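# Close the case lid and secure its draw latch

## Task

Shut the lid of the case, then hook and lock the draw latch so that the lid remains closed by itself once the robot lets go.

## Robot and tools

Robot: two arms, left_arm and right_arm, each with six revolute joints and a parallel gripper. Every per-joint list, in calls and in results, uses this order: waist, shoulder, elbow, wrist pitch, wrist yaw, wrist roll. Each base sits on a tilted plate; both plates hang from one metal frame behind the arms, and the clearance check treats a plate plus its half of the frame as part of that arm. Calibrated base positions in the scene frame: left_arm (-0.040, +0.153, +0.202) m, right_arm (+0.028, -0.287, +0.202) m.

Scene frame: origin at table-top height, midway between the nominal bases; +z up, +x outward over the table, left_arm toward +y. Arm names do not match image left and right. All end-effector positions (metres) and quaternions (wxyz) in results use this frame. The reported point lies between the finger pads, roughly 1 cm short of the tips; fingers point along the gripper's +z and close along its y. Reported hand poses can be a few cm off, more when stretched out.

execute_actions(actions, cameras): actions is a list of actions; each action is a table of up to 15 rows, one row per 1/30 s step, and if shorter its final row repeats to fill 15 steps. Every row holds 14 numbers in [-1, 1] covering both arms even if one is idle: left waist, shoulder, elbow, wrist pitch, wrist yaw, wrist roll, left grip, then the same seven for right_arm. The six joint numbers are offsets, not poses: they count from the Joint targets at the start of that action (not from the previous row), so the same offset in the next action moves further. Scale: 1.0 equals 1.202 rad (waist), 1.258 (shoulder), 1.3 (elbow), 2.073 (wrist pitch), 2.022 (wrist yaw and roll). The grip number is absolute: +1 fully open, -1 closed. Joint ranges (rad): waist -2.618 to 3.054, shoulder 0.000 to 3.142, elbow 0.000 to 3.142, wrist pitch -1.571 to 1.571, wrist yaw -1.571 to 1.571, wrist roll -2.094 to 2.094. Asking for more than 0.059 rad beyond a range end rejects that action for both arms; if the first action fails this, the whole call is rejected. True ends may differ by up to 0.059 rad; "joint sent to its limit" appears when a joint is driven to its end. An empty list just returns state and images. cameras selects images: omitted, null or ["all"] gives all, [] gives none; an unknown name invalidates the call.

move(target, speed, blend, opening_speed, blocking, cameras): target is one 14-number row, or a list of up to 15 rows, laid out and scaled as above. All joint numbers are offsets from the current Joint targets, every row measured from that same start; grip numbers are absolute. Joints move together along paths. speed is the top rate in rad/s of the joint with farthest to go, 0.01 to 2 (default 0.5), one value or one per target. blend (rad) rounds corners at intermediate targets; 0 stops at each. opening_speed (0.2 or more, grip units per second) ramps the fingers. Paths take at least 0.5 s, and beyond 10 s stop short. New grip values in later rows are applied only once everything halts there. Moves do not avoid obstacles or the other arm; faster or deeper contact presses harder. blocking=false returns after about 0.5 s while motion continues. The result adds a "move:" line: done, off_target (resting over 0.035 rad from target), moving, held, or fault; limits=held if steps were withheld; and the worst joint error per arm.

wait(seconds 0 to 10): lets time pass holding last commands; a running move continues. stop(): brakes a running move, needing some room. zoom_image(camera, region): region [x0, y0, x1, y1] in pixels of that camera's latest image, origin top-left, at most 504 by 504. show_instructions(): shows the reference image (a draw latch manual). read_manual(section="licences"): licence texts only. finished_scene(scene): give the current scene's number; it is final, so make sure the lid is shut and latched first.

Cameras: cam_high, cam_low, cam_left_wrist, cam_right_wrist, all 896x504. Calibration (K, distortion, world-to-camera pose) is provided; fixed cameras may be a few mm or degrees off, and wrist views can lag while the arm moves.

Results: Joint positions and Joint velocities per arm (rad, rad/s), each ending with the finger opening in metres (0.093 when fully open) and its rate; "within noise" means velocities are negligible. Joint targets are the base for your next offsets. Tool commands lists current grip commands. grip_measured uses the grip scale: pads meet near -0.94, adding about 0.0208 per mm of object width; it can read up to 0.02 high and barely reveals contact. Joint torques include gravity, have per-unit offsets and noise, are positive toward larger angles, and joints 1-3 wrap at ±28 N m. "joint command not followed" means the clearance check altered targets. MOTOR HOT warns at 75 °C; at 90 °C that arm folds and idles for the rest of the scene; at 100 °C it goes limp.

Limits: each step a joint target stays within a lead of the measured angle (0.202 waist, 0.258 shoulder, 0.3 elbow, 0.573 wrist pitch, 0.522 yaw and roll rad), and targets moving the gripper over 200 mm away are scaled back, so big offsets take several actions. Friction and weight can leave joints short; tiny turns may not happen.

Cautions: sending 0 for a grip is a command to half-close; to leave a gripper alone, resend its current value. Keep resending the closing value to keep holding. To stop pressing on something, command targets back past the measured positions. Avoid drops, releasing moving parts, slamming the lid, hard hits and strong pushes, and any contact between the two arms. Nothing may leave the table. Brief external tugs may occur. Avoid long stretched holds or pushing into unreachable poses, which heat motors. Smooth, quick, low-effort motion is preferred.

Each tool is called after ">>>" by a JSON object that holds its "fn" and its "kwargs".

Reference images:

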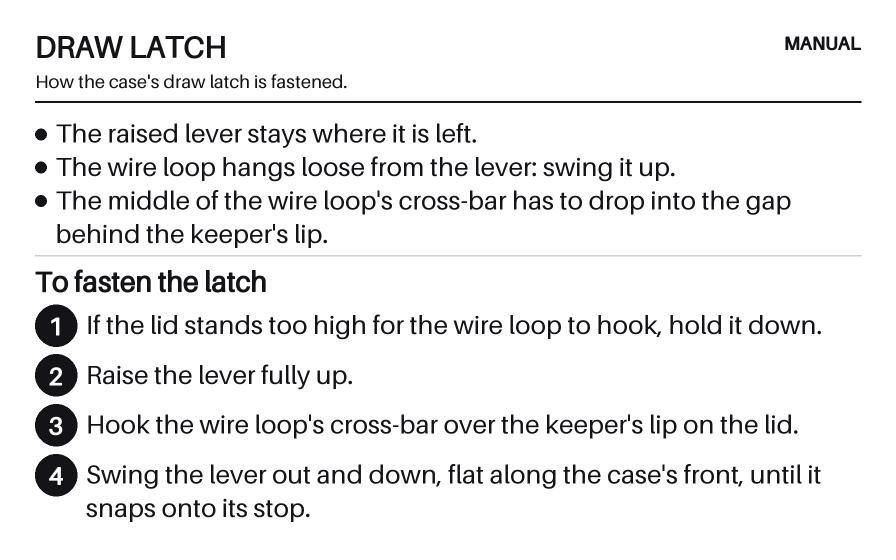

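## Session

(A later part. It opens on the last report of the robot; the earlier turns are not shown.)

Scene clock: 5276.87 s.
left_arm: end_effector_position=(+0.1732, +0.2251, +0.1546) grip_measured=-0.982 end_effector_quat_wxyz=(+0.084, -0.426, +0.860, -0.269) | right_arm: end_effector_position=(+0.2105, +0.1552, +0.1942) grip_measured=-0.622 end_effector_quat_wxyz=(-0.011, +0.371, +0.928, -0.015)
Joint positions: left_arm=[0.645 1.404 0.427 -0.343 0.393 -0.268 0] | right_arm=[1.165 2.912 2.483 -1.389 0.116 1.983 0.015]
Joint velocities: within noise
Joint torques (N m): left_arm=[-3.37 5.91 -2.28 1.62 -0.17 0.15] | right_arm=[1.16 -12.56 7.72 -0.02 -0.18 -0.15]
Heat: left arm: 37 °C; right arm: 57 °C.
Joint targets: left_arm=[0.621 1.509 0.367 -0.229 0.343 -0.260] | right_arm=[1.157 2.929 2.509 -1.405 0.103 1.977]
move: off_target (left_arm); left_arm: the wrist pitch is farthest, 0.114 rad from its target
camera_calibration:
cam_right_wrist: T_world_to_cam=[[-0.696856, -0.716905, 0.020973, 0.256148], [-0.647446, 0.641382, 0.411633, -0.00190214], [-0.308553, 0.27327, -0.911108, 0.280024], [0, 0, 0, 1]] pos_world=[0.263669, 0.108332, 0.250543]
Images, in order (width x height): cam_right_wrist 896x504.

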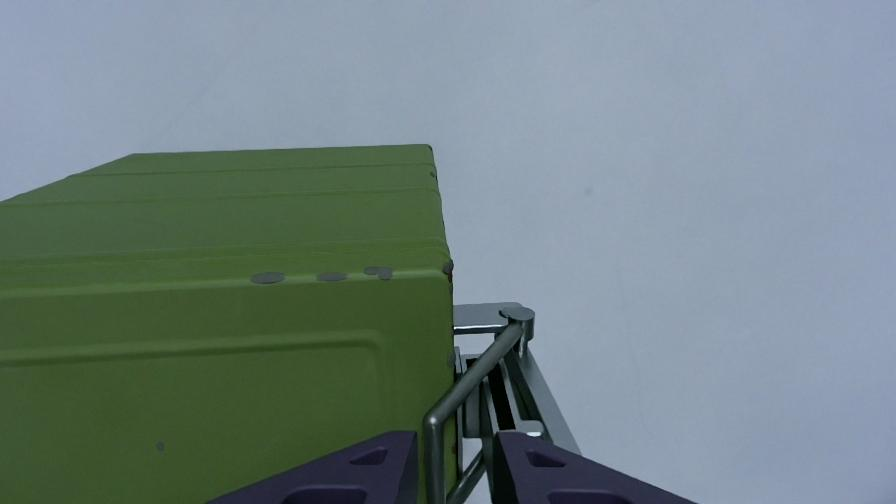

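>>> {"fn": "move", "kwargs": {"target": [[0,0,0,0,0,0,-1,0,0,0.03,-0.0198,0,0,-0.62],[0,0,0,0,0,0,-1,0,-0.159,0.03,-0.0198,0,0,-0.62],[0,0,0,0,0,0,-1,0.1597,-0.651,-0.99,0.66,0.1568,-0.0386,-0.62]], "speed": [0.1,0.3,0.7], "cameras": ["cam_right_wrist"]}}

>>> {"fn": "zoom_image", "kwargs": {"camera": "cam_right_wrist", "region": [540, 160, 800, 420]}}

Scene clock: 5307.63 s.
left_arm: end_effector_position=(+0.1732, +0.2251, +0.1546) grip_measured=-0.982 end_effector_quat_wxyz=(+0.084, -0.426, +0.860, -0.269) | right_arm: end_effector_position=(+0.1878, +0.1704, +0.2981) grip_measured=-0.621 end_effector_quat_wxyz=(+0.108, +0.328, +0.848, +0.403)
Joint positions: left_arm=[0.645 1.404 0.427 -0.343 0.393 -0.268 0] | right_arm=[1.343 2.148 1.231 -0.055 0.406 1.907 0.015]
Joint velocities: within noise
Joint torques (N m): left_arm=[-3.4 5.91 -2.29 1.61 -0.17 0.14] | right_arm=[1.52 -13.39 5.72 1.82 0.23 -0.12]
Heat: left arm: 37 °C; right arm: 62 °C.
Joint targets: left_arm=[0.621 1.509 0.367 -0.229 0.343 -0.260] | right_arm=[1.349 2.110 1.222 -0.037 0.420 1.899]
move: off_target (left_arm, right_arm); left_arm: the wrist pitch is farthest, 0.114 rad from its target; right_arm: the shoulder is farthest, 0.038 rad from its target
camera_calibration:
cam_right_wrist: T_world_to_cam=[[-0.469593, -0.443817, -0.763223, 0.393607], [-0.87593, 0.342479, 0.339786, 0.0461129], [0.110585, 0.828091, -0.549578, 0.0824855], [0, 0, 0, 1]] pos_world=[0.216105, 0.0905915, 0.330074]
Images, in order (width x height): cam_right_wrist 896x504.

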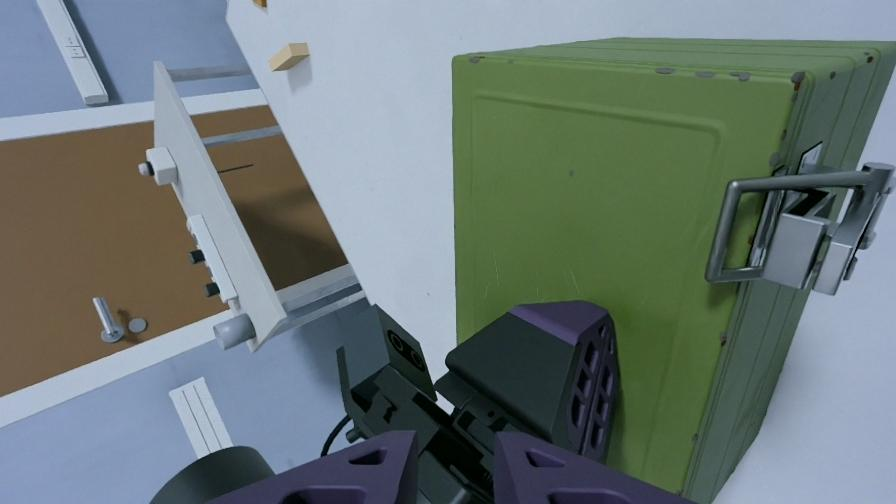

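Scaled by 1.938 from the camera's 896x504 image, which has a finer 1280x720 frame.

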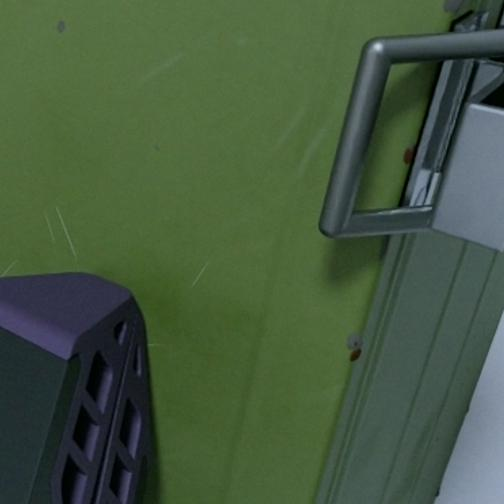

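>>> {"fn": "zoom_image", "kwargs": {"camera": "cam_right_wrist", "region": [690, 130, 896, 310]}}

Scaled by 2.447 from the camera's 896x504 image, which has a finer 1280x720 frame.

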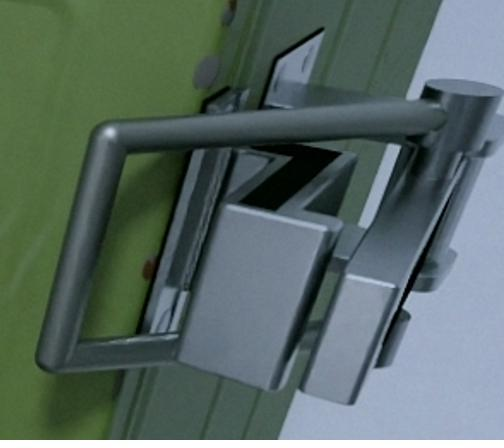

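>>> {"fn": "move", "kwargs": {"target": [[0,0,0,0,0,0,-1,0,0,0,0,0,-0.718,-0.40],[0,0,0,0,0,0,-1,-0.0166,0.1908,0.0577,-0.1259,-0.0371,-0.718,-0.40]], "speed": [0.7,0.3], "cameras": ["cam_right_wrist","cam_low"]}}

>>> {"fn": "zoom_image", "kwargs": {"camera": "cam_right_wrist", "region": [250, 240, 650, 504]}}

Scene clock: 5411.17 s.
left_arm: end_effector_position=(+0.1732, +0.2251, +0.1546) grip_measured=-0.982 end_effector_quat_wxyz=(+0.084, -0.426, +0.860, -0.269) | right_arm: end_effector_position=(+0.1654, +0.1320, +0.1886) grip_measured=-0.401 end_effector_quat_wxyz=(+0.232, -0.388, +0.887, +0.098)
Joint positions: left_arm=[0.645 1.404 0.427 -0.343 0.393 -0.268 0] | right_arm=[1.336 2.341 1.268 -0.282 0.359 0.456 0.026]
Joint velocities: within noise
Joint torques (N m): left_arm=[-3.37 5.91 -2.29 1.61 -0.18 0.14] | right_arm=[0.09 -9.68 7.97 1.04 -0.08 -0.11]
Heat: left arm: 38 °C; right arm: 60 °C.
Joint targets: left_arm=[0.621 1.509 0.367 -0.229 0.343 -0.260] | right_arm=[1.329 2.350 1.297 -0.298 0.345 0.447]
move: off_target (left_arm); left_arm: the wrist pitch is farthest, 0.114 rad from its target
camera_calibration:
cam_right_wrist: T_world_to_cam=[[0.732154, -0.681009, -0.0132968, -0.0264476], [-0.67891, -0.728042, -0.0950565, 0.267622], [0.0550537, 0.0786234, -0.995383, 0.248727], [0, 0, 0, 1]] pos_world=[0.187362, 0.157273, 0.272666]
Images, in order (width x height): cam_low 896x504, cam_right_wrist 896x504.

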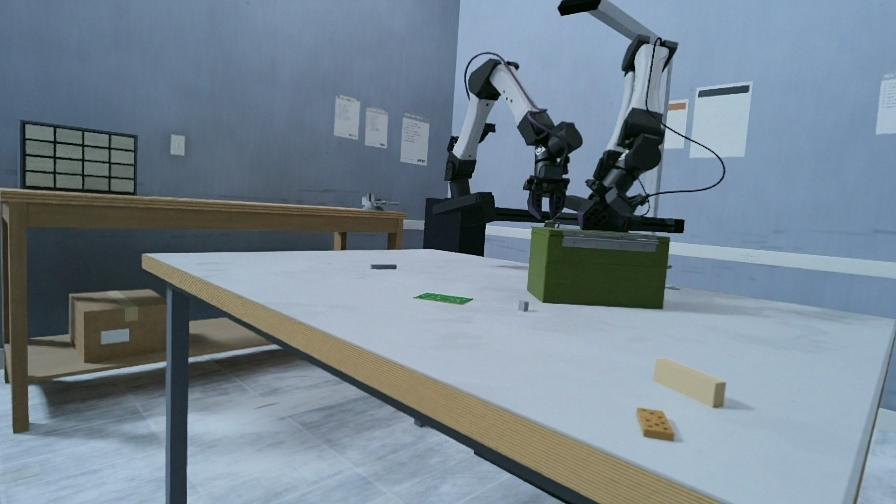

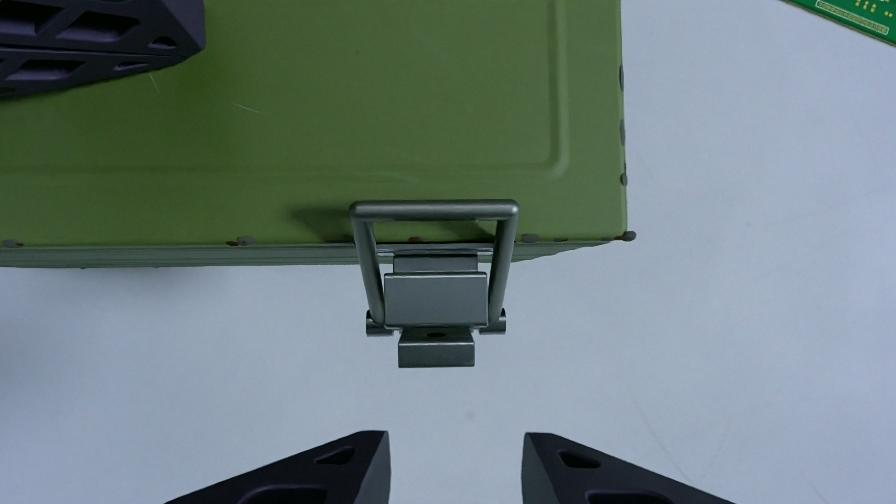

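Scaled by 1.260 from the camera's 896x504 image, which has a finer 1280x720 frame.

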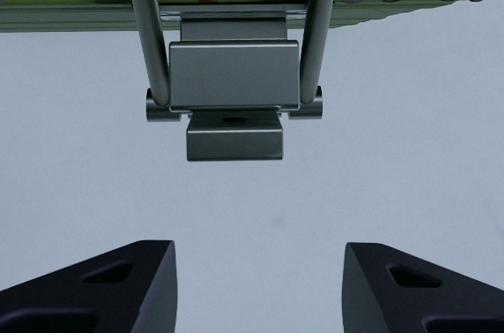

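>>> {"fn": "move", "kwargs": {"target": [0,0,0,0,0,0,-1,-0.0090,0.0362,0.0208,0.0253,-0.0012,-0.0056,-0.40], "speed": 0.1, "cameras": ["cam_right_wrist"]}}

>>> {"fn": "zoom_image", "kwargs": {"camera": "cam_right_wrist", "region": [250, 240, 650, 504]}}

Scene clock: 5438.87 s.
left_arm: end_effector_position=(+0.1732, +0.2251, +0.1546) grip_measured=-0.982 end_effector_quat_wxyz=(+0.084, -0.426, +0.860, -0.269) | right_arm: end_effector_position=(+0.1702, +0.1401, +0.1808) grip_measured=-0.401 end_effector_quat_wxyz=(+0.233, -0.387, +0.886, +0.101)
Joint positions: left_arm=[0.645 1.404 0.427 -0.343 0.393 -0.268 0] | right_arm=[1.326 2.382 1.298 -0.262 0.356 0.445 0.026]
Joint velocities: within noise
Joint torques (N m): left_arm=[-3.36 5.9 -2.26 1.61 -0.18 0.14] | right_arm=[0.47 -9.68 7.75 1.36 -0.01 -0.11]
Heat: left arm: 38 °C; right arm: 59 °C.
Joint targets: left_arm=[0.621 1.509 0.367 -0.229 0.343 -0.260] | right_arm=[1.318 2.396 1.324 -0.245 0.342 0.436]
move: off_target (left_arm); left_arm: the wrist pitch is farthest, 0.114 rad from its target
camera_calibration:
cam_right_wrist: T_world_to_cam=[[0.732248, -0.680841, -0.0164096, -0.0239625], [-0.678781, -0.727649, -0.0989129, 0.276675], [0.0554035, 0.0835673, -0.994961, 0.239297], [0, 0, 0, 1]] pos_world=[0.19209, 0.16501, 0.265064]
Images, in order (width x height): cam_right_wrist 896x504.

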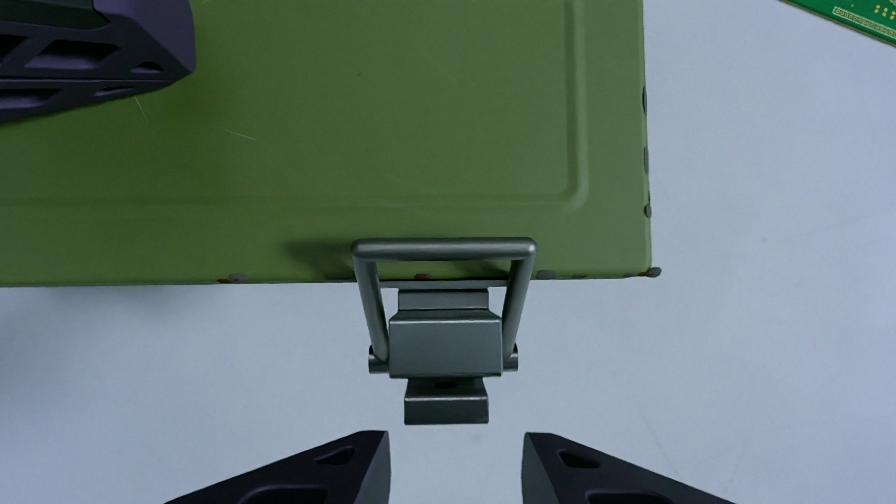

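Scaled by 1.260 from the camera's 896x504 image, which has a finer 1280x720 frame.

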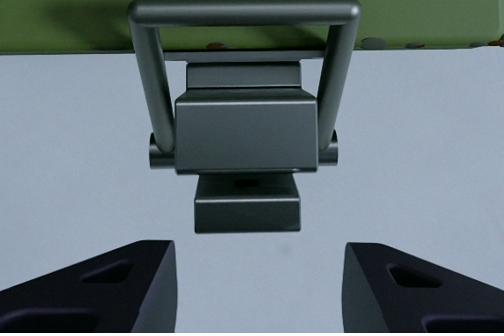

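>>> {"fn": "move", "kwargs": {"target": [0,0,0,0,0,0,-1,-0.0060,0.0242,0.0138,0.0169,-0.0008,-0.0038,-0.40], "speed": 0.06, "cameras": ["cam_right_wrist"]}}

>>> {"fn": "zoom_image", "kwargs": {"camera": "cam_right_wrist", "region": [250, 240, 650, 504]}}

Scene clock: 5449.97 s.
left_arm: end_effector_position=(+0.1732, +0.2251, +0.1546) grip_measured=-0.982 end_effector_quat_wxyz=(+0.084, -0.426, +0.860, -0.269) | right_arm: end_effector_position=(+0.1742, +0.1486, +0.1759) grip_measured=-0.401 end_effector_quat_wxyz=(+0.239, -0.384, +0.885, +0.108)
Joint positions: left_arm=[0.645 1.404 0.427 -0.343 0.393 -0.268 0] | right_arm=[1.319 2.411 1.316 -0.227 0.355 0.437 0.026]
Joint velocities: within noise
Joint torques (N m): left_arm=[-3.37 5.9 -2.28 1.62 -0.17 0.15] | right_arm=[0.43 -9.76 7.72 1.39 -0.09 -0.16]
Heat: left arm: 38 °C; right arm: 57 °C.
Joint targets: left_arm=[0.621 1.509 0.367 -0.229 0.343 -0.260] | right_arm=[1.311 2.426 1.342 -0.210 0.340 0.428]
move: off_target (left_arm); left_arm: the wrist pitch is farthest, 0.114 rad from its target
camera_calibration:
cam_right_wrist: T_world_to_cam=[[0.731167, -0.681675, -0.0267352, -0.0190446], [-0.679574, -0.72436, -0.116109, 0.287771], [0.0597829, 0.103064, -0.992877, 0.229456], [0, 0, 0, 1]] pos_world=[0.195769, 0.171819, 0.260725]
Images, in order (width x height): cam_right_wrist 896x504.

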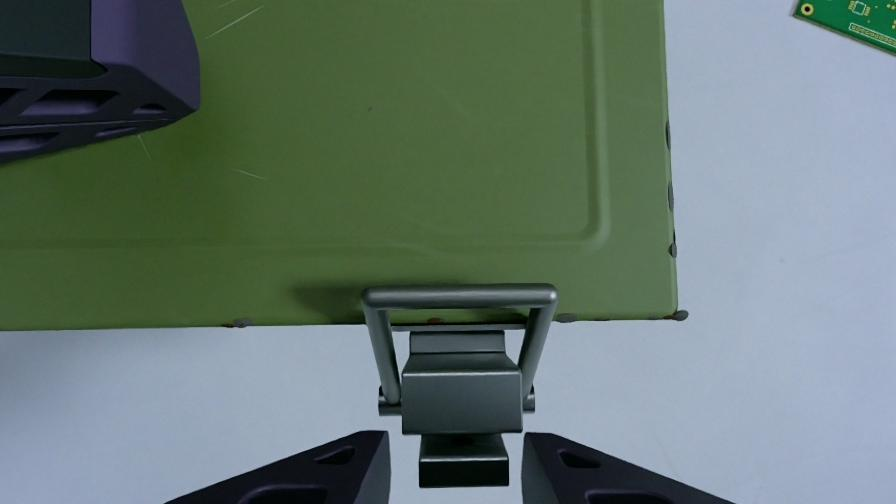

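Scaled by 1.260 from the camera's 896x504 image, which has a finer 1280x720 frame.

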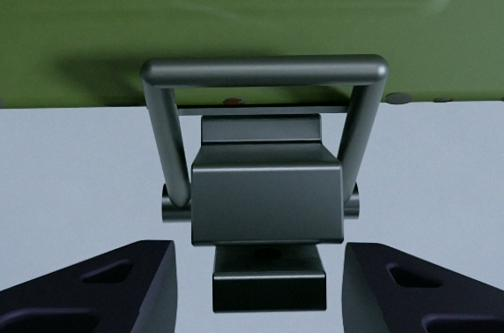

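>>> {"fn": "move", "kwargs": {"target": [0,0,0,0,0,0,-1,0,0,0,0,0,0,-0.72], "speed": 0.06, "opening_speed": 0.2, "cameras": ["cam_right_wrist"]}}

>>> {"fn": "zoom_image", "kwargs": {"camera": "cam_right_wrist", "region": [350, 260, 590, 504]}}

Scene clock: 5459.97 s.
left_arm: end_effector_position=(+0.1740, +0.2249, +0.1545) grip_measured=-0.982 end_effector_quat_wxyz=(+0.085, -0.426, +0.859, -0.271) | right_arm: end_effector_position=(+0.1754, +0.1471, +0.1753) grip_measured=-0.708 end_effector_quat_wxyz=(+0.237, -0.384, +0.886, +0.106)
Joint positions: left_arm=[0.646 1.407 0.427 -0.339 0.398 -0.268 0] | right_arm=[1.315 2.411 1.317 -0.235 0.354 0.436 0.011]
Joint velocities: within noise
Joint torques (N m): left_arm=[-3.41 5.6 -2.3 1.58 -0.23 0.14] | right_arm=[0.76 -9.91 7.62 1.44 -0.03 -0.13]
Heat: left arm: 38 °C; right arm: 56 °C.
Joint targets: left_arm=[0.621 1.509 0.367 -0.229 0.343 -0.260] | right_arm=[1.311 2.426 1.342 -0.210 0.340 0.428]
move: off_target (left_arm); left_arm: the wrist pitch is farthest, 0.110 rad from its target
camera_calibration:
cam_right_wrist: T_world_to_cam=[[0.729941, -0.683084, -0.024147, -0.0210336], [-0.681082, -0.723918, -0.109867, 0.286486], [0.0575676, 0.0966421, -0.993653, 0.230347], [0, 0, 0, 1]] pos_world=[0.197213, 0.170763, 0.259852]
Images, in order (width x height): cam_right_wrist 896x504.

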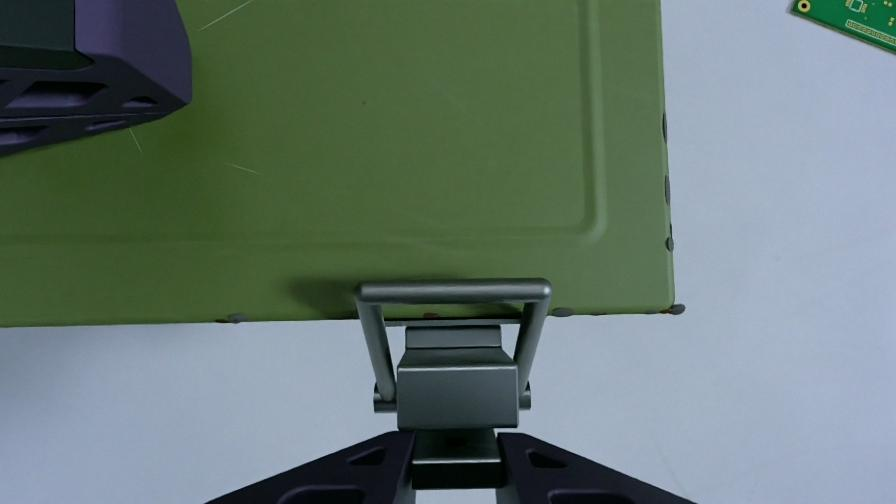

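Scaled by 2.066 from the camera's 896x504 image, which has a finer 1280x720 frame.

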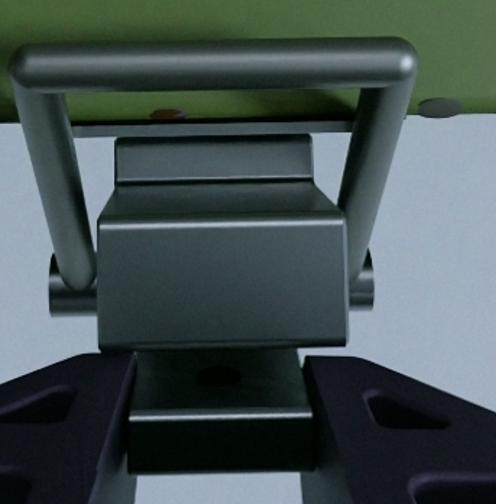

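>>> {"fn": "move", "kwargs": {"target": [[0,0,0,0,0,0,-1,0.0308,-0.0522,-0.1391,0.1134,0.0406,-0.0099,-0.72],[0,0,0,0,0,0,-1,0.0582,-0.0604,-0.2531,0.2364,0.0767,-0.0252,-0.72]], "speed": 0.15, "blend": 0.02, "cameras": ["cam_right_wrist"]}}

>>> {"fn": "zoom_image", "kwargs": {"camera": "cam_right_wrist", "region": [350, 220, 590, 504]}}

Scene clock: 5503.70 s.
left_arm: end_effector_position=(+0.1740, +0.2249, +0.1545) grip_measured=-0.982 end_effector_quat_wxyz=(+0.085, -0.426, +0.859, -0.271) | right_arm: end_effector_position=(+0.1678, +0.1390, +0.1722) grip_measured=-0.708 end_effector_quat_wxyz=(+0.351, -0.367, +0.848, +0.153)
Joint positions: left_arm=[0.646 1.407 0.427 -0.339 0.398 -0.268 0] | right_arm=[1.375 2.373 1.02 0.259 0.485 0.391 0.011]
Joint velocities: within noise
Joint torques (N m): left_arm=[-3.43 5.63 -2.28 1.58 -0.22 0.14] | right_arm=[1.2 -12.23 4.29 1.78 0.21 -0.16]
Heat: left arm: 38 °C; right arm: 54 °C.
Joint targets: left_arm=[0.621 1.509 0.367 -0.229 0.343 -0.260] | right_arm=[1.381 2.350 1.013 0.280 0.495 0.377]
move: off_target (left_arm); left_arm: the wrist pitch is farthest, 0.110 rad from its target
camera_calibration:
cam_right_wrist: T_world_to_cam=[[0.73191, -0.681107, -0.0200348, -0.0224532], [-0.640015, -0.677068, -0.363261, 0.305319], [0.233855, 0.278697, -0.931472, 0.162892], [0, 0, 0, 1]] pos_world=[0.17375, 0.146031, 0.26219]
Images, in order (width x height): cam_right_wrist 896x504.

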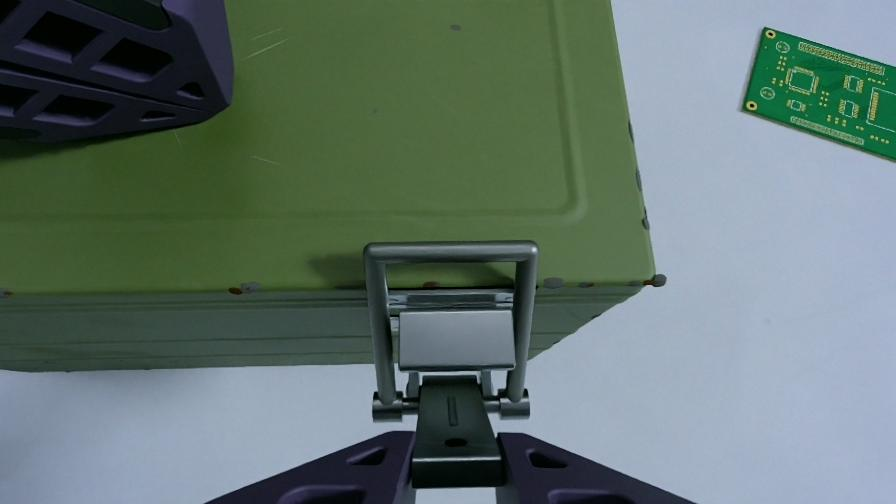

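Scaled by 1.775 from the camera's 896x504 image, which has a finer 1280x720 frame.

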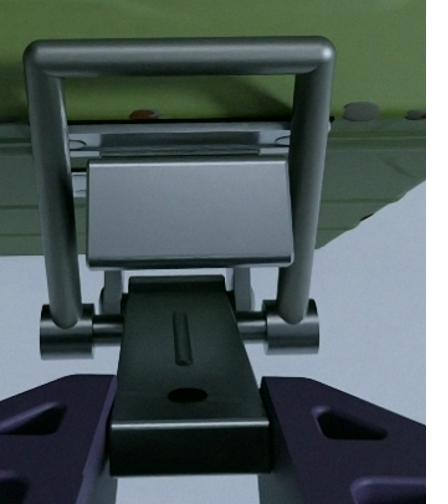

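>>> {"fn": "move", "kwargs": {"target": [[0,0,0,0,0,0,-1,0.0242,0.0357,-0.0890,0.1324,0.0314,-0.0208,-0.72],[0,0,0,0,0,0,-1,0.0450,0.1152,-0.1531,0.2745,0.0583,-0.0470,-0.72]], "speed": 0.15, "blend": 0.02, "cameras": ["cam_right_wrist"]}}

>>> {"fn": "zoom_image", "kwargs": {"camera": "cam_right_wrist", "region": [350, 220, 590, 504]}}

Scene clock: 5518.13 s.
left_arm: end_effector_position=(+0.1740, +0.2249, +0.1545) grip_measured=-0.982 end_effector_quat_wxyz=(+0.085, -0.426, +0.859, -0.271) | right_arm: end_effector_position=(+0.1596, +0.1297, +0.1658) grip_measured=-0.708 end_effector_quat_wxyz=(+0.457, -0.344, +0.796, +0.200)
Joint positions: left_arm=[0.646 1.407 0.427 -0.339 0.398 -0.268 0] | right_arm=[1.431 2.478 0.815 0.824 0.603 0.3 0.011]
Joint velocities: within noise
Joint torques (N m): left_arm=[-3.41 5.61 -2.32 1.58 -0.23 0.14] | right_arm=[1.01 -8.05 3.6 2.05 0.26 -0.2]
Heat: left arm: 38 °C; right arm: 55 °C.
Joint targets: left_arm=[0.621 1.509 0.367 -0.229 0.343 -0.260] | right_arm=[1.435 2.495 0.814 0.849 0.614 0.282]
move: off_target (left_arm); left_arm: the wrist pitch is farthest, 0.110 rad from its target
camera_calibration:
cam_right_wrist: T_world_to_cam=[[0.735356, -0.677349, -0.0212384, -0.0237102], [-0.557107, -0.586379, -0.58804, 0.303768], [0.385854, 0.444251, -0.808553, 0.0953553], [0, 0, 0, 1]] pos_world=[0.149873, 0.119701, 0.255224]
Images, in order (width x height): cam_right_wrist 896x504.

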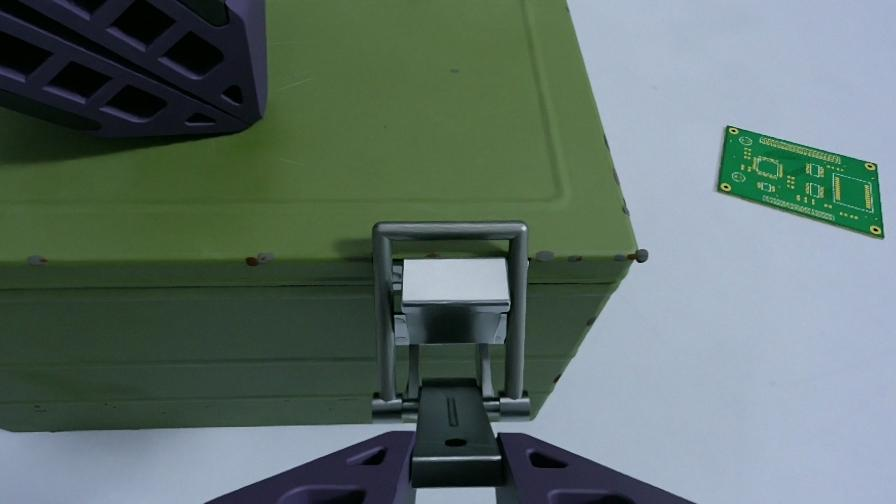

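Scaled by 1.775 from the camera's 896x504 image, which has a finer 1280x720 frame.

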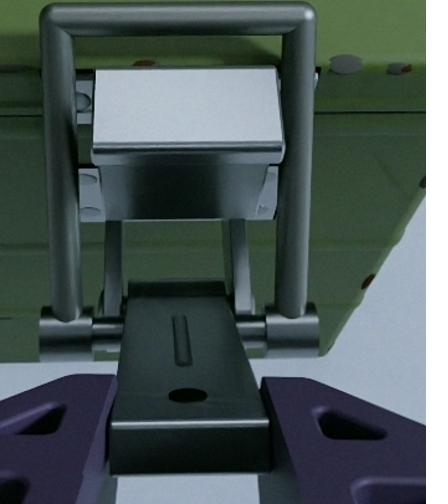

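>>> {"fn": "move", "kwargs": {"target": [[0,0,0,0,0,0,-1,0.0181,0.0954,-0.0336,0.1474,0.0231,-0.0354,-0.72],[0,0,0,0,0,0,-1,0.0333,0.2162,-0.0385,0.3015,0.0420,-0.0786,-0.72]], "speed": 0.15, "blend": 0.02, "cameras": ["cam_right_wrist"]}}

>>> {"fn": "zoom_image", "kwargs": {"camera": "cam_right_wrist", "region": [350, 180, 590, 504]}}

Scene clock: 5531.93 s.
left_arm: end_effector_position=(+0.1740, +0.2249, +0.1545) grip_measured=-0.982 end_effector_quat_wxyz=(+0.085, -0.426, +0.859, -0.271) | right_arm: end_effector_position=(+0.1544, +0.1233, +0.1591) grip_measured=-0.708 end_effector_quat_wxyz=(+0.559, -0.311, +0.728, +0.246)
Joint positions: left_arm=[0.646 1.407 0.427 -0.339 0.398 -0.268 0] | right_arm=[1.473 2.752 0.761 1.464 0.695 0.139 0.011]
Joint velocities: within noise
Joint torques (N m): left_arm=[-3.44 5.64 -2.3 1.58 -0.22 0.14] | right_arm=[0.72 -8.09 2.18 2.04 0.07 -0.18]
Heat: left arm: 38 °C; right arm: 53 °C.
Joint targets: left_arm=[0.621 1.509 0.367 -0.229 0.343 -0.260] | right_arm=[1.475 2.767 0.763 1.474 0.698 0.123]
move: off_target (left_arm); left_arm: the wrist pitch is farthest, 0.110 rad from its target
camera_calibration:
cam_right_wrist: T_world_to_cam=[[0.735814, -0.676709, -0.0253522, -0.0238454], [-0.435696, -0.444427, -0.782722, 0.287932], [0.518408, 0.586984, -0.621855, 0.0270508], [0, 0, 0, 1]] pos_world=[0.128973, 0.0959498, 0.241588]
Images, in order (width x height): cam_right_wrist 896x504.

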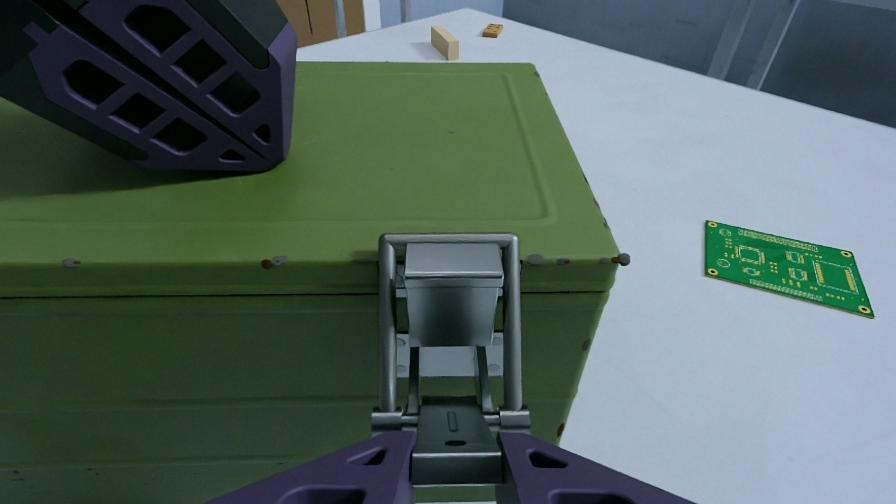

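Scaled by 1.556 from the camera's 896x504 image, which has a finer 1280x720 frame.

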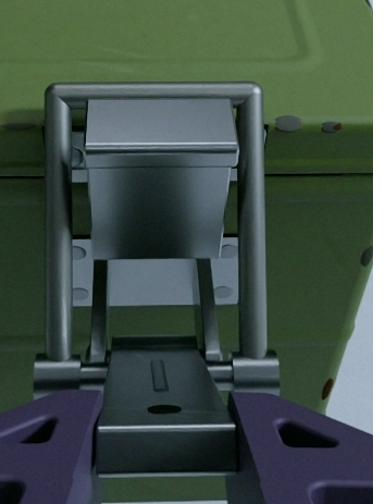

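>>> {"fn": "move", "kwargs": {"target": [[0,0,0,0,0,0,-1,-0.0141,-0.1526,-0.0062,-0.1877,-0.0317,0.0722,-0.71],[0,0,0,0,0,0,-1,-0.0067,-0.0890,0.0015,-0.1524,-0.0213,0.0727,-0.71]], "speed": 0.12, "blend": 0.02, "cameras": ["cam_right_wrist"]}}

>>> {"fn": "zoom_image", "kwargs": {"camera": "cam_right_wrist", "region": [350, 180, 590, 504]}}

Scene clock: 5570.47 s.
left_arm: end_effector_position=(+0.1740, +0.2249, +0.1545) grip_measured=-0.982 end_effector_quat_wxyz=(+0.085, -0.426, +0.859, -0.271) | right_arm: end_effector_position=(+0.1550, +0.1245, +0.1598) grip_measured=-0.702 end_effector_quat_wxyz=(+0.513, -0.311, +0.765, +0.234)
Joint positions: left_arm=[0.646 1.407 0.427 -0.339 0.398 -0.268 0] | right_arm=[1.464 2.627 0.761 1.197 0.671 0.257 0.012]
Joint velocities: within noise
Joint torques (N m): left_arm=[-3.43 5.63 -2.3 1.59 -0.23 0.14] | right_arm=[0.95 -6.93 3.07 1.56 -0.08 0.14]
Heat: left arm: 38 °C; right arm: 51 °C.
Joint targets: left_arm=[0.621 1.509 0.367 -0.229 0.343 -0.260] | right_arm=[1.467 2.655 0.765 1.158 0.655 0.270]
move: off_target (left_arm, right_arm); left_arm: the wrist pitch is farthest, 0.110 rad from its target; right_arm: the wrist pitch is farthest, 0.039 rad from its target
camera_calibration:
cam_right_wrist: T_world_to_cam=[[0.722884, -0.688764, -0.0551635, -0.0151885], [-0.516462, -0.485556, -0.705338, 0.294542], [0.459026, 0.538368, -0.706721, 0.0552842], [0, 0, 0, 1]] pos_world=[0.137722, 0.102792, 0.245984]
Images, in order (width x height): cam_right_wrist 896x504.

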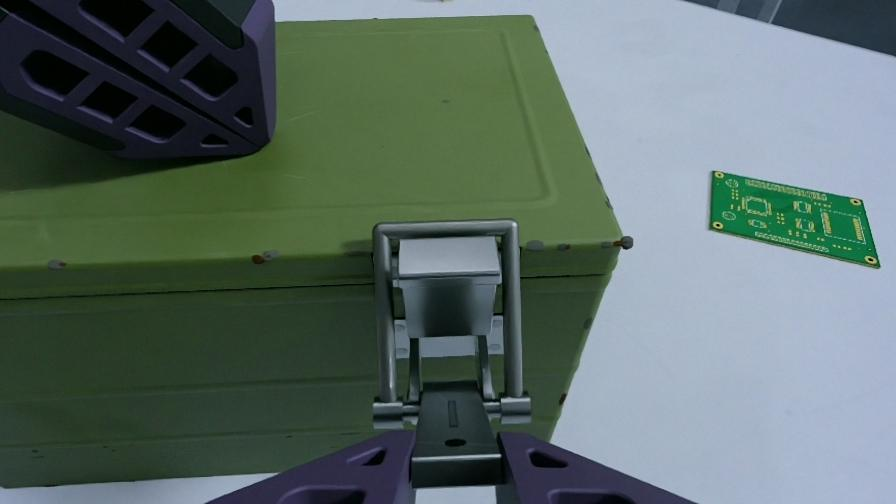

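Scaled by 1.556 from the camera's 896x504 image, which has a finer 1280x720 frame.

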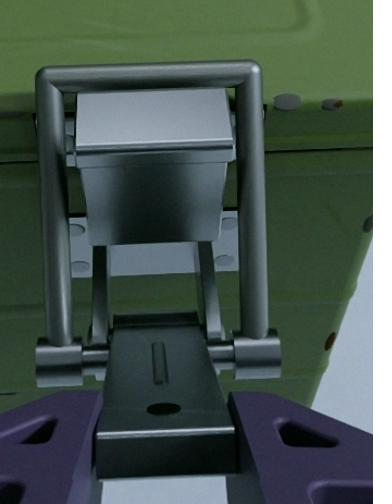

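>>> {"fn": "move", "kwargs": {"target": [[0,0,0,0,0,0,-1,0,0,0,0,0,0,-0.67],[0,0,0,0,0,0,-1,0.0025,0.0381,0.0116,0.0178,0.0025,0.001,-0.67]], "speed": 0.1, "cameras": ["cam_right_wrist"]}}

>>> {"fn": "zoom_image", "kwargs": {"camera": "cam_right_wrist", "region": [350, 180, 590, 504]}}

Scene clock: 5596.27 s.
left_arm: end_effector_position=(+0.1740, +0.2249, +0.1545) grip_measured=-0.982 end_effector_quat_wxyz=(+0.085, -0.426, +0.859, -0.271) | right_arm: end_effector_position=(+0.1546, +0.1225, +0.1571) grip_measured=-0.665 end_effector_quat_wxyz=(+0.525, -0.298, +0.761, +0.239)
Joint positions: left_arm=[0.646 1.407 0.427 -0.339 0.398 -0.268 0] | right_arm=[1.473 2.668 0.761 1.268 0.697 0.258 0.013]
Joint velocities: within noise
Joint torques (N m): left_arm=[-3.43 5.6 -2.28 1.58 -0.23 0.14] | right_arm=[0.36 -6.45 4.11 1.23 -0.32 0.1]
Heat: left arm: 38 °C; right arm: 50 °C.
Joint targets: left_arm=[0.621 1.509 0.367 -0.229 0.343 -0.260] | right_arm=[1.470 2.703 0.780 1.195 0.660 0.272]
move: off_target (left_arm, right_arm); left_arm: the wrist pitch is farthest, 0.110 rad from its target; right_arm: the wrist pitch is farthest, 0.073 rad from its target
camera_calibration:
cam_right_wrist: T_world_to_cam=[[0.711447, -0.699683, -0.0654703, -0.0117375], [-0.515126, -0.45587, -0.725829, 0.290817], [0.478005, 0.550115, -0.684752, 0.0468172], [0, 0, 0, 1]] pos_world=[0.135779, 0.0986074, 0.242373]
Images, in order (width x height): cam_right_wrist 896x504.

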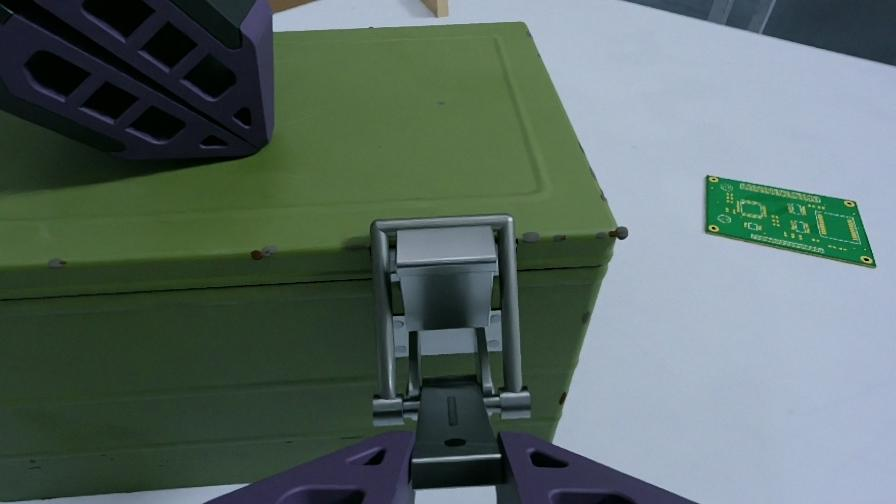

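Scaled by 1.556 from the camera's 896x504 image, which has a finer 1280x720 frame.

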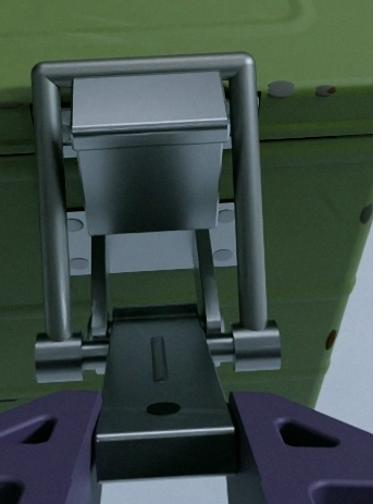

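>>> {"fn": "move", "kwargs": {"target": [[0,0,0,0,0,0,-1,0,0,0,0,0,0,-0.45],[0,0,0,0,0,0,-1,-0.02,-0.368,0.05,-0.398,-0.0618,0,-0.45],[0,0,0,0,0,0,-1,-0.02,-0.368,0.05,-0.398,-0.0618,0.8744,-1]], "speed": [0.2,0.3,0.8], "cameras": ["cam_right_wrist"]}}

Scene clock: 5688.87 s.
left_arm: end_effector_position=(+0.1740, +0.2249, +0.1545) grip_measured=-0.982 end_effector_quat_wxyz=(+0.085, -0.426, +0.859, -0.271) | right_arm: end_effector_position=(+0.1428, +0.1071, +0.1828) grip_measured=-0.973 end_effector_quat_wxyz=(+0.147, +0.346, +0.842, +0.387)
Joint positions: left_arm=[0.646 1.407 0.427 -0.339 0.398 -0.268 0] | right_arm=[1.453 2.271 0.825 0.383 0.549 2.031 0]
Joint velocities: within noise
Joint torques (N m): left_arm=[-3.41 5.65 -2.28 1.58 -0.23 0.14] | right_arm=[0.13 -11.59 6.13 1.36 -0.02 -0.01]
Heat: left arm: 38 °C; right arm: 46 °C.
Joint targets: left_arm=[0.621 1.509 0.367 -0.229 0.343 -0.260] | right_arm=[1.446 2.240 0.845 0.370 0.535 2.040]
move: off_target (left_arm); left_arm: the wrist pitch is farthest, 0.110 rad from its target
camera_calibration:
cam_right_wrist: T_world_to_cam=[[-0.468175, -0.445435, -0.763151, 0.256311], [-0.862792, 0.416914, 0.285959, 0.0676108], [0.190793, 0.79232, -0.579506, 0.0743343], [0, 0, 0, 1]] pos_world=[0.16415, 0.0270854, 0.219348]
Images, in order (width x height): cam_right_wrist 896x504.

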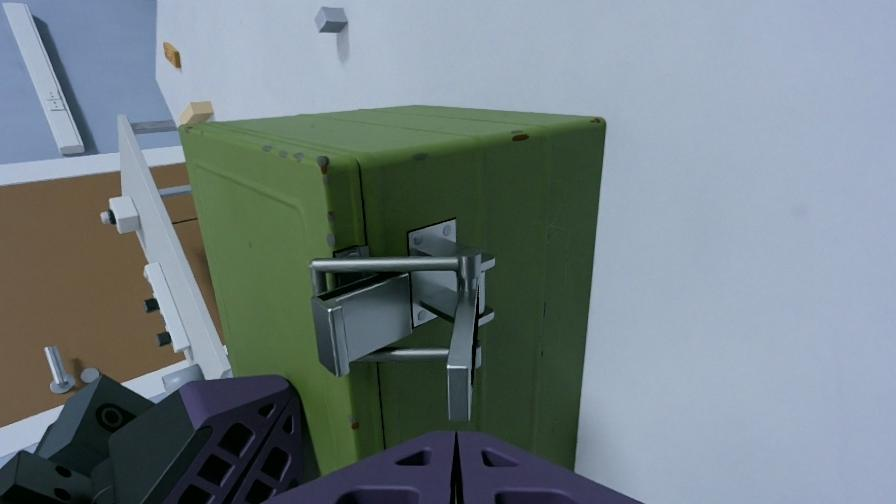

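>>> {"fn": "move", "kwargs": {"target": [-0,0,0,0,0,0,-1,-0.1065,0.1145,0.41,-0.3772,-0.1142,0,-1], "speed": 0.4, "cameras": ["cam_right_wrist"]}}

Scene clock: 5712.80 s.
left_arm: end_effector_position=(+0.1740, +0.2249, +0.1545) grip_measured=-0.982 end_effector_quat_wxyz=(+0.085, -0.426, +0.859, -0.271) | right_arm: end_effector_position=(+0.1645, +0.1345, +0.1898) grip_measured=-0.973 end_effector_quat_wxyz=(+0.079, +0.353, +0.910, +0.204)
Joint positions: left_arm=[0.646 1.407 0.427 -0.339 0.398 -0.268 0] | right_arm=[1.325 2.368 1.354 -0.397 0.319 2.032 0]
Joint velocities: within noise
Joint torques (N m): left_arm=[-3.43 5.63 -2.29 1.58 -0.23 0.14] | right_arm=[0.62 -9.37 7.71 0.85 -0.02 0.07]
Heat: left arm: 38 °C; right arm: 48 °C.
Joint targets: left_arm=[0.621 1.509 0.367 -0.229 0.343 -0.260] | right_arm=[1.318 2.384 1.378 -0.412 0.304 2.040]
move: off_target (left_arm); left_arm: the wrist pitch is farthest, 0.110 rad from its target
camera_calibration:
cam_right_wrist: T_world_to_cam=[[-0.613498, -0.6547, -0.441574, 0.275045], [-0.789377, 0.492518, 0.366484, 0.0353773], [-0.0224546, 0.573406, -0.818964, 0.162532], [0, 0, 0, 1]] pos_world=[0.200315, 0.0694513, 0.241596]
Images, in order (width x height): cam_right_wrist 896x504.

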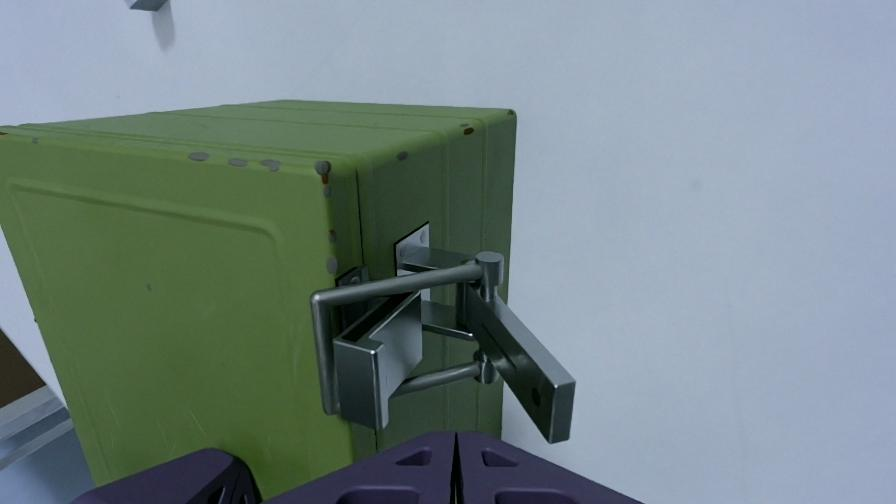

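>>> {"fn": "move", "kwargs": {"target": [[0,0,0,0,0,0,-1,0.0075,0.0294,-0.04,0.0449,0.0129,-0.0015,-1],[0,0,0,0,0,0,-1,0.0150,0.0302,-0.0692,0.0613,0.0148,0,-1],[0,0,0,0,0,0,-1,0.0175,0.0382,-0.0915,0.0796,0.0153,0,-1]], "speed": 0.06, "cameras": ["cam_right_wrist"]}}

Scene clock: 5721.13 s.
left_arm: end_effector_position=(+0.1740, +0.2249, +0.1545) grip_measured=-0.982 end_effector_quat_wxyz=(+0.085, -0.426, +0.859, -0.271) | right_arm: end_effector_position=(+0.1570, +0.1271, +0.1551) grip_measured=-0.973 end_effector_quat_wxyz=(+0.081, +0.350, +0.911, +0.204)
Joint positions: left_arm=[0.646 1.407 0.427 -0.339 0.398 -0.268 0] | right_arm=[1.332 2.417 1.268 -0.265 0.322 2.032 0]
Joint velocities: within noise
Joint torques (N m): left_arm=[-3.44 5.65 -2.3 1.58 -0.22 0.14] | right_arm=[1.7 -9.39 4.57 1.16 0.23 0.09]
Heat: left arm: 38 °C; right arm: 49 °C.
Joint targets: left_arm=[0.621 1.509 0.367 -0.229 0.343 -0.260] | right_arm=[1.339 2.432 1.260 -0.247 0.335 2.040]
move: off_target (left_arm); left_arm: the wrist pitch is farthest, 0.110 rad from its target
camera_calibration:
cam_right_wrist: T_world_to_cam=[[-0.608253, -0.659043, -0.442369, 0.250166], [-0.793429, 0.489153, 0.362215, 0.0474917], [-0.0223291, 0.571307, -0.820433, 0.138695], [0, 0, 0, 1]] pos_world=[0.192942, 0.0624022, 0.207253]
Images, in order (width x height): cam_right_wrist 896x504.

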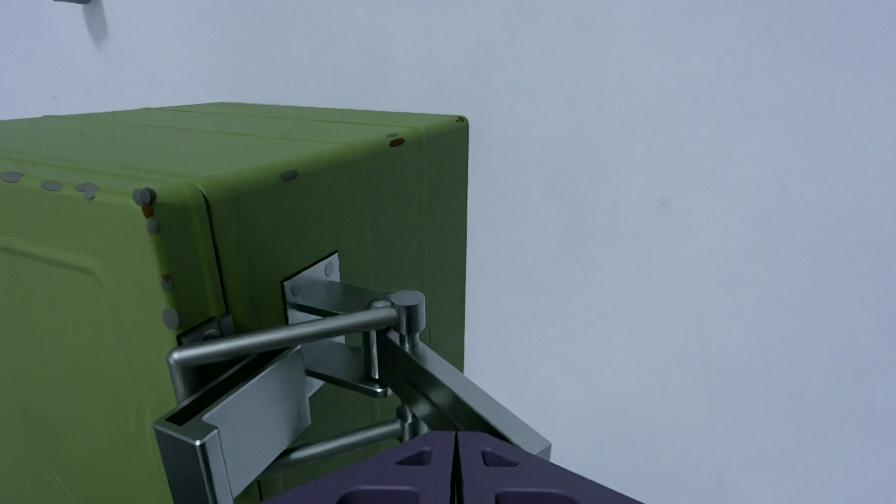

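>>> {"fn": "move", "kwargs": {"target": [[0,0,0,0,0,0,-1,0.0158,-0.0016,-0.0846,0.0878,0.0213,-0.0025,-1],[0,0,0,0,0,0,-1,0.0266,0.0064,-0.1446,0.1746,0.0420,-0.0099,-1]], "speed": 0.08, "cameras": ["cam_right_wrist"]}}

Scene clock: 5733.17 s.
left_arm: end_effector_position=(+0.1740, +0.2249, +0.1545) grip_measured=-0.982 end_effector_quat_wxyz=(+0.085, -0.426, +0.859, -0.271) | right_arm: end_effector_position=(+0.1560, +0.1280, +0.1407) grip_measured=-0.973 end_effector_quat_wxyz=(+0.108, +0.353, +0.884, +0.288)
Joint positions: left_arm=[0.646 1.407 0.427 -0.339 0.398 -0.268 0] | right_arm=[1.364 2.425 1.08 0.097 0.407 2.029 0]
Joint velocities: within noise
Joint torques (N m): left_arm=[-3.41 5.63 -2.29 1.58 -0.23 0.15] | right_arm=[1.61 -8.85 3.93 1.42 0.27 -0.11]
Heat: left arm: 38 °C; right arm: 49 °C.
Joint targets: left_arm=[0.621 1.509 0.367 -0.229 0.343 -0.260] | right_arm=[1.371 2.440 1.071 0.115 0.420 2.020]
move: off_target (left_arm); left_arm: the wrist pitch is farthest, 0.110 rad from its target
camera_calibration:
cam_right_wrist: T_world_to_cam=[[-0.563445, -0.570923, -0.597141, 0.247271], [-0.822557, 0.455056, 0.341064, 0.0633653], [0.0770113, 0.683353, -0.726015, 0.0832248], [0, 0, 0, 1]] pos_world=[0.185036, 0.0554662, 0.186467]
Images, in order (width x height): cam_right_wrist 896x504.

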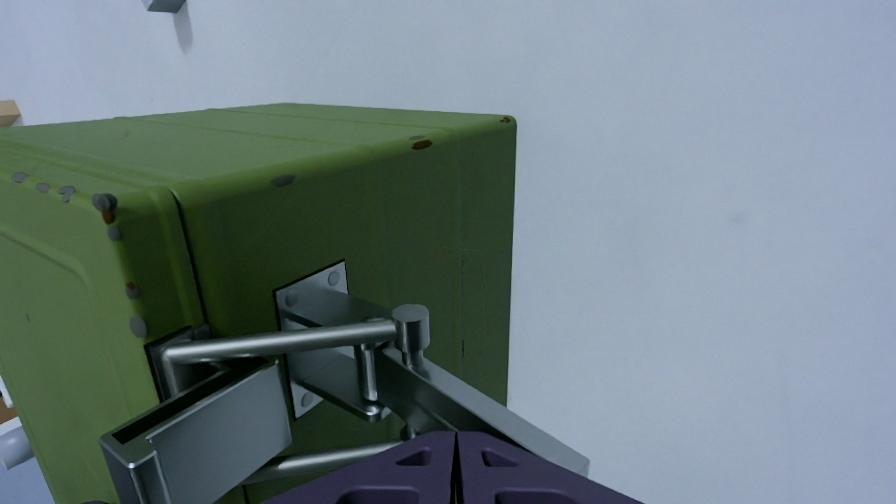

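>>> {"fn": "move", "kwargs": {"target": [[0,0,0,0,0,0,-1,0.0092,0.0397,-0.0554,0.0936,0.0203,-0.0153,-1],[0,0,0,0,0,0,-1,0.0233,0.1232,-0.1077,0.2518,0.0519,-0.0465,-1]], "speed": 0.1, "cameras": ["cam_right_wrist"]}}

>>> {"fn": "zoom_image", "kwargs": {"camera": "cam_right_wrist", "region": [60, 240, 480, 504]}}

Scene clock: 5745.43 s.
left_arm: end_effector_position=(+0.1741, +0.2250, +0.1545) grip_measured=-0.982 end_effector_quat_wxyz=(+0.085, -0.426, +0.859, -0.271) | right_arm: end_effector_position=(+0.1586, +0.1266, +0.1173) grip_measured=-0.973 end_effector_quat_wxyz=(+0.168, +0.329, +0.846, +0.383)
Joint positions: left_arm=[0.646 1.408 0.427 -0.338 0.398 -0.268 0] | right_arm=[1.406 2.562 0.925 0.6 0.552 1.935 0]
Joint velocities: within noise
Joint torques (N m): left_arm=[-3.44 5.55 -2.29 1.57 -0.23 0.14] | right_arm=[0.05 -6.99 4.22 1.89 -0.09 -0.18]
Heat: left arm: 38 °C; right arm: 49 °C.
Joint targets: left_arm=[0.621 1.509 0.367 -0.229 0.343 -0.260] | right_arm=[1.399 2.595 0.932 0.637 0.525 1.926]
move: off_target (left_arm, right_arm); left_arm: the wrist pitch is farthest, 0.109 rad from its target; right_arm: the wrist pitch is farthest, 0.037 rad from its target
camera_calibration:
cam_right_wrist: T_world_to_cam=[[-0.427724, -0.473298, -0.770092, 0.220366], [-0.879935, 0.412936, 0.234943, 0.101013], [0.206801, 0.778122, -0.593094, 0.0187781], [0, 0, 0, 1]] pos_world=[0.179257, 0.0479752, 0.157107]
Images, in order (width x height): cam_right_wrist 896x504.

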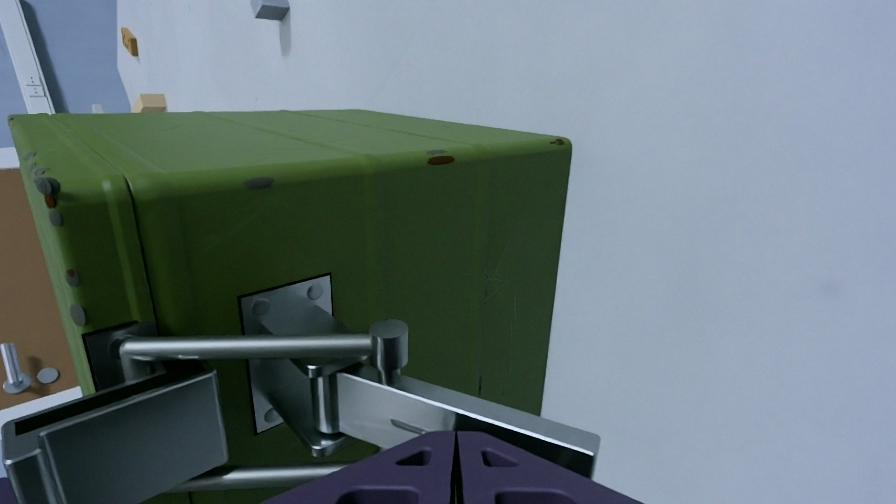

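Scaled by 1.200 from the camera's 896x504 image, which has a finer 1280x720 frame.

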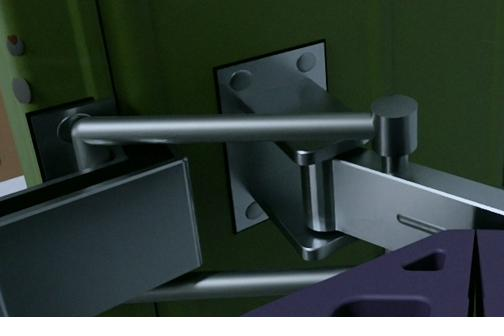

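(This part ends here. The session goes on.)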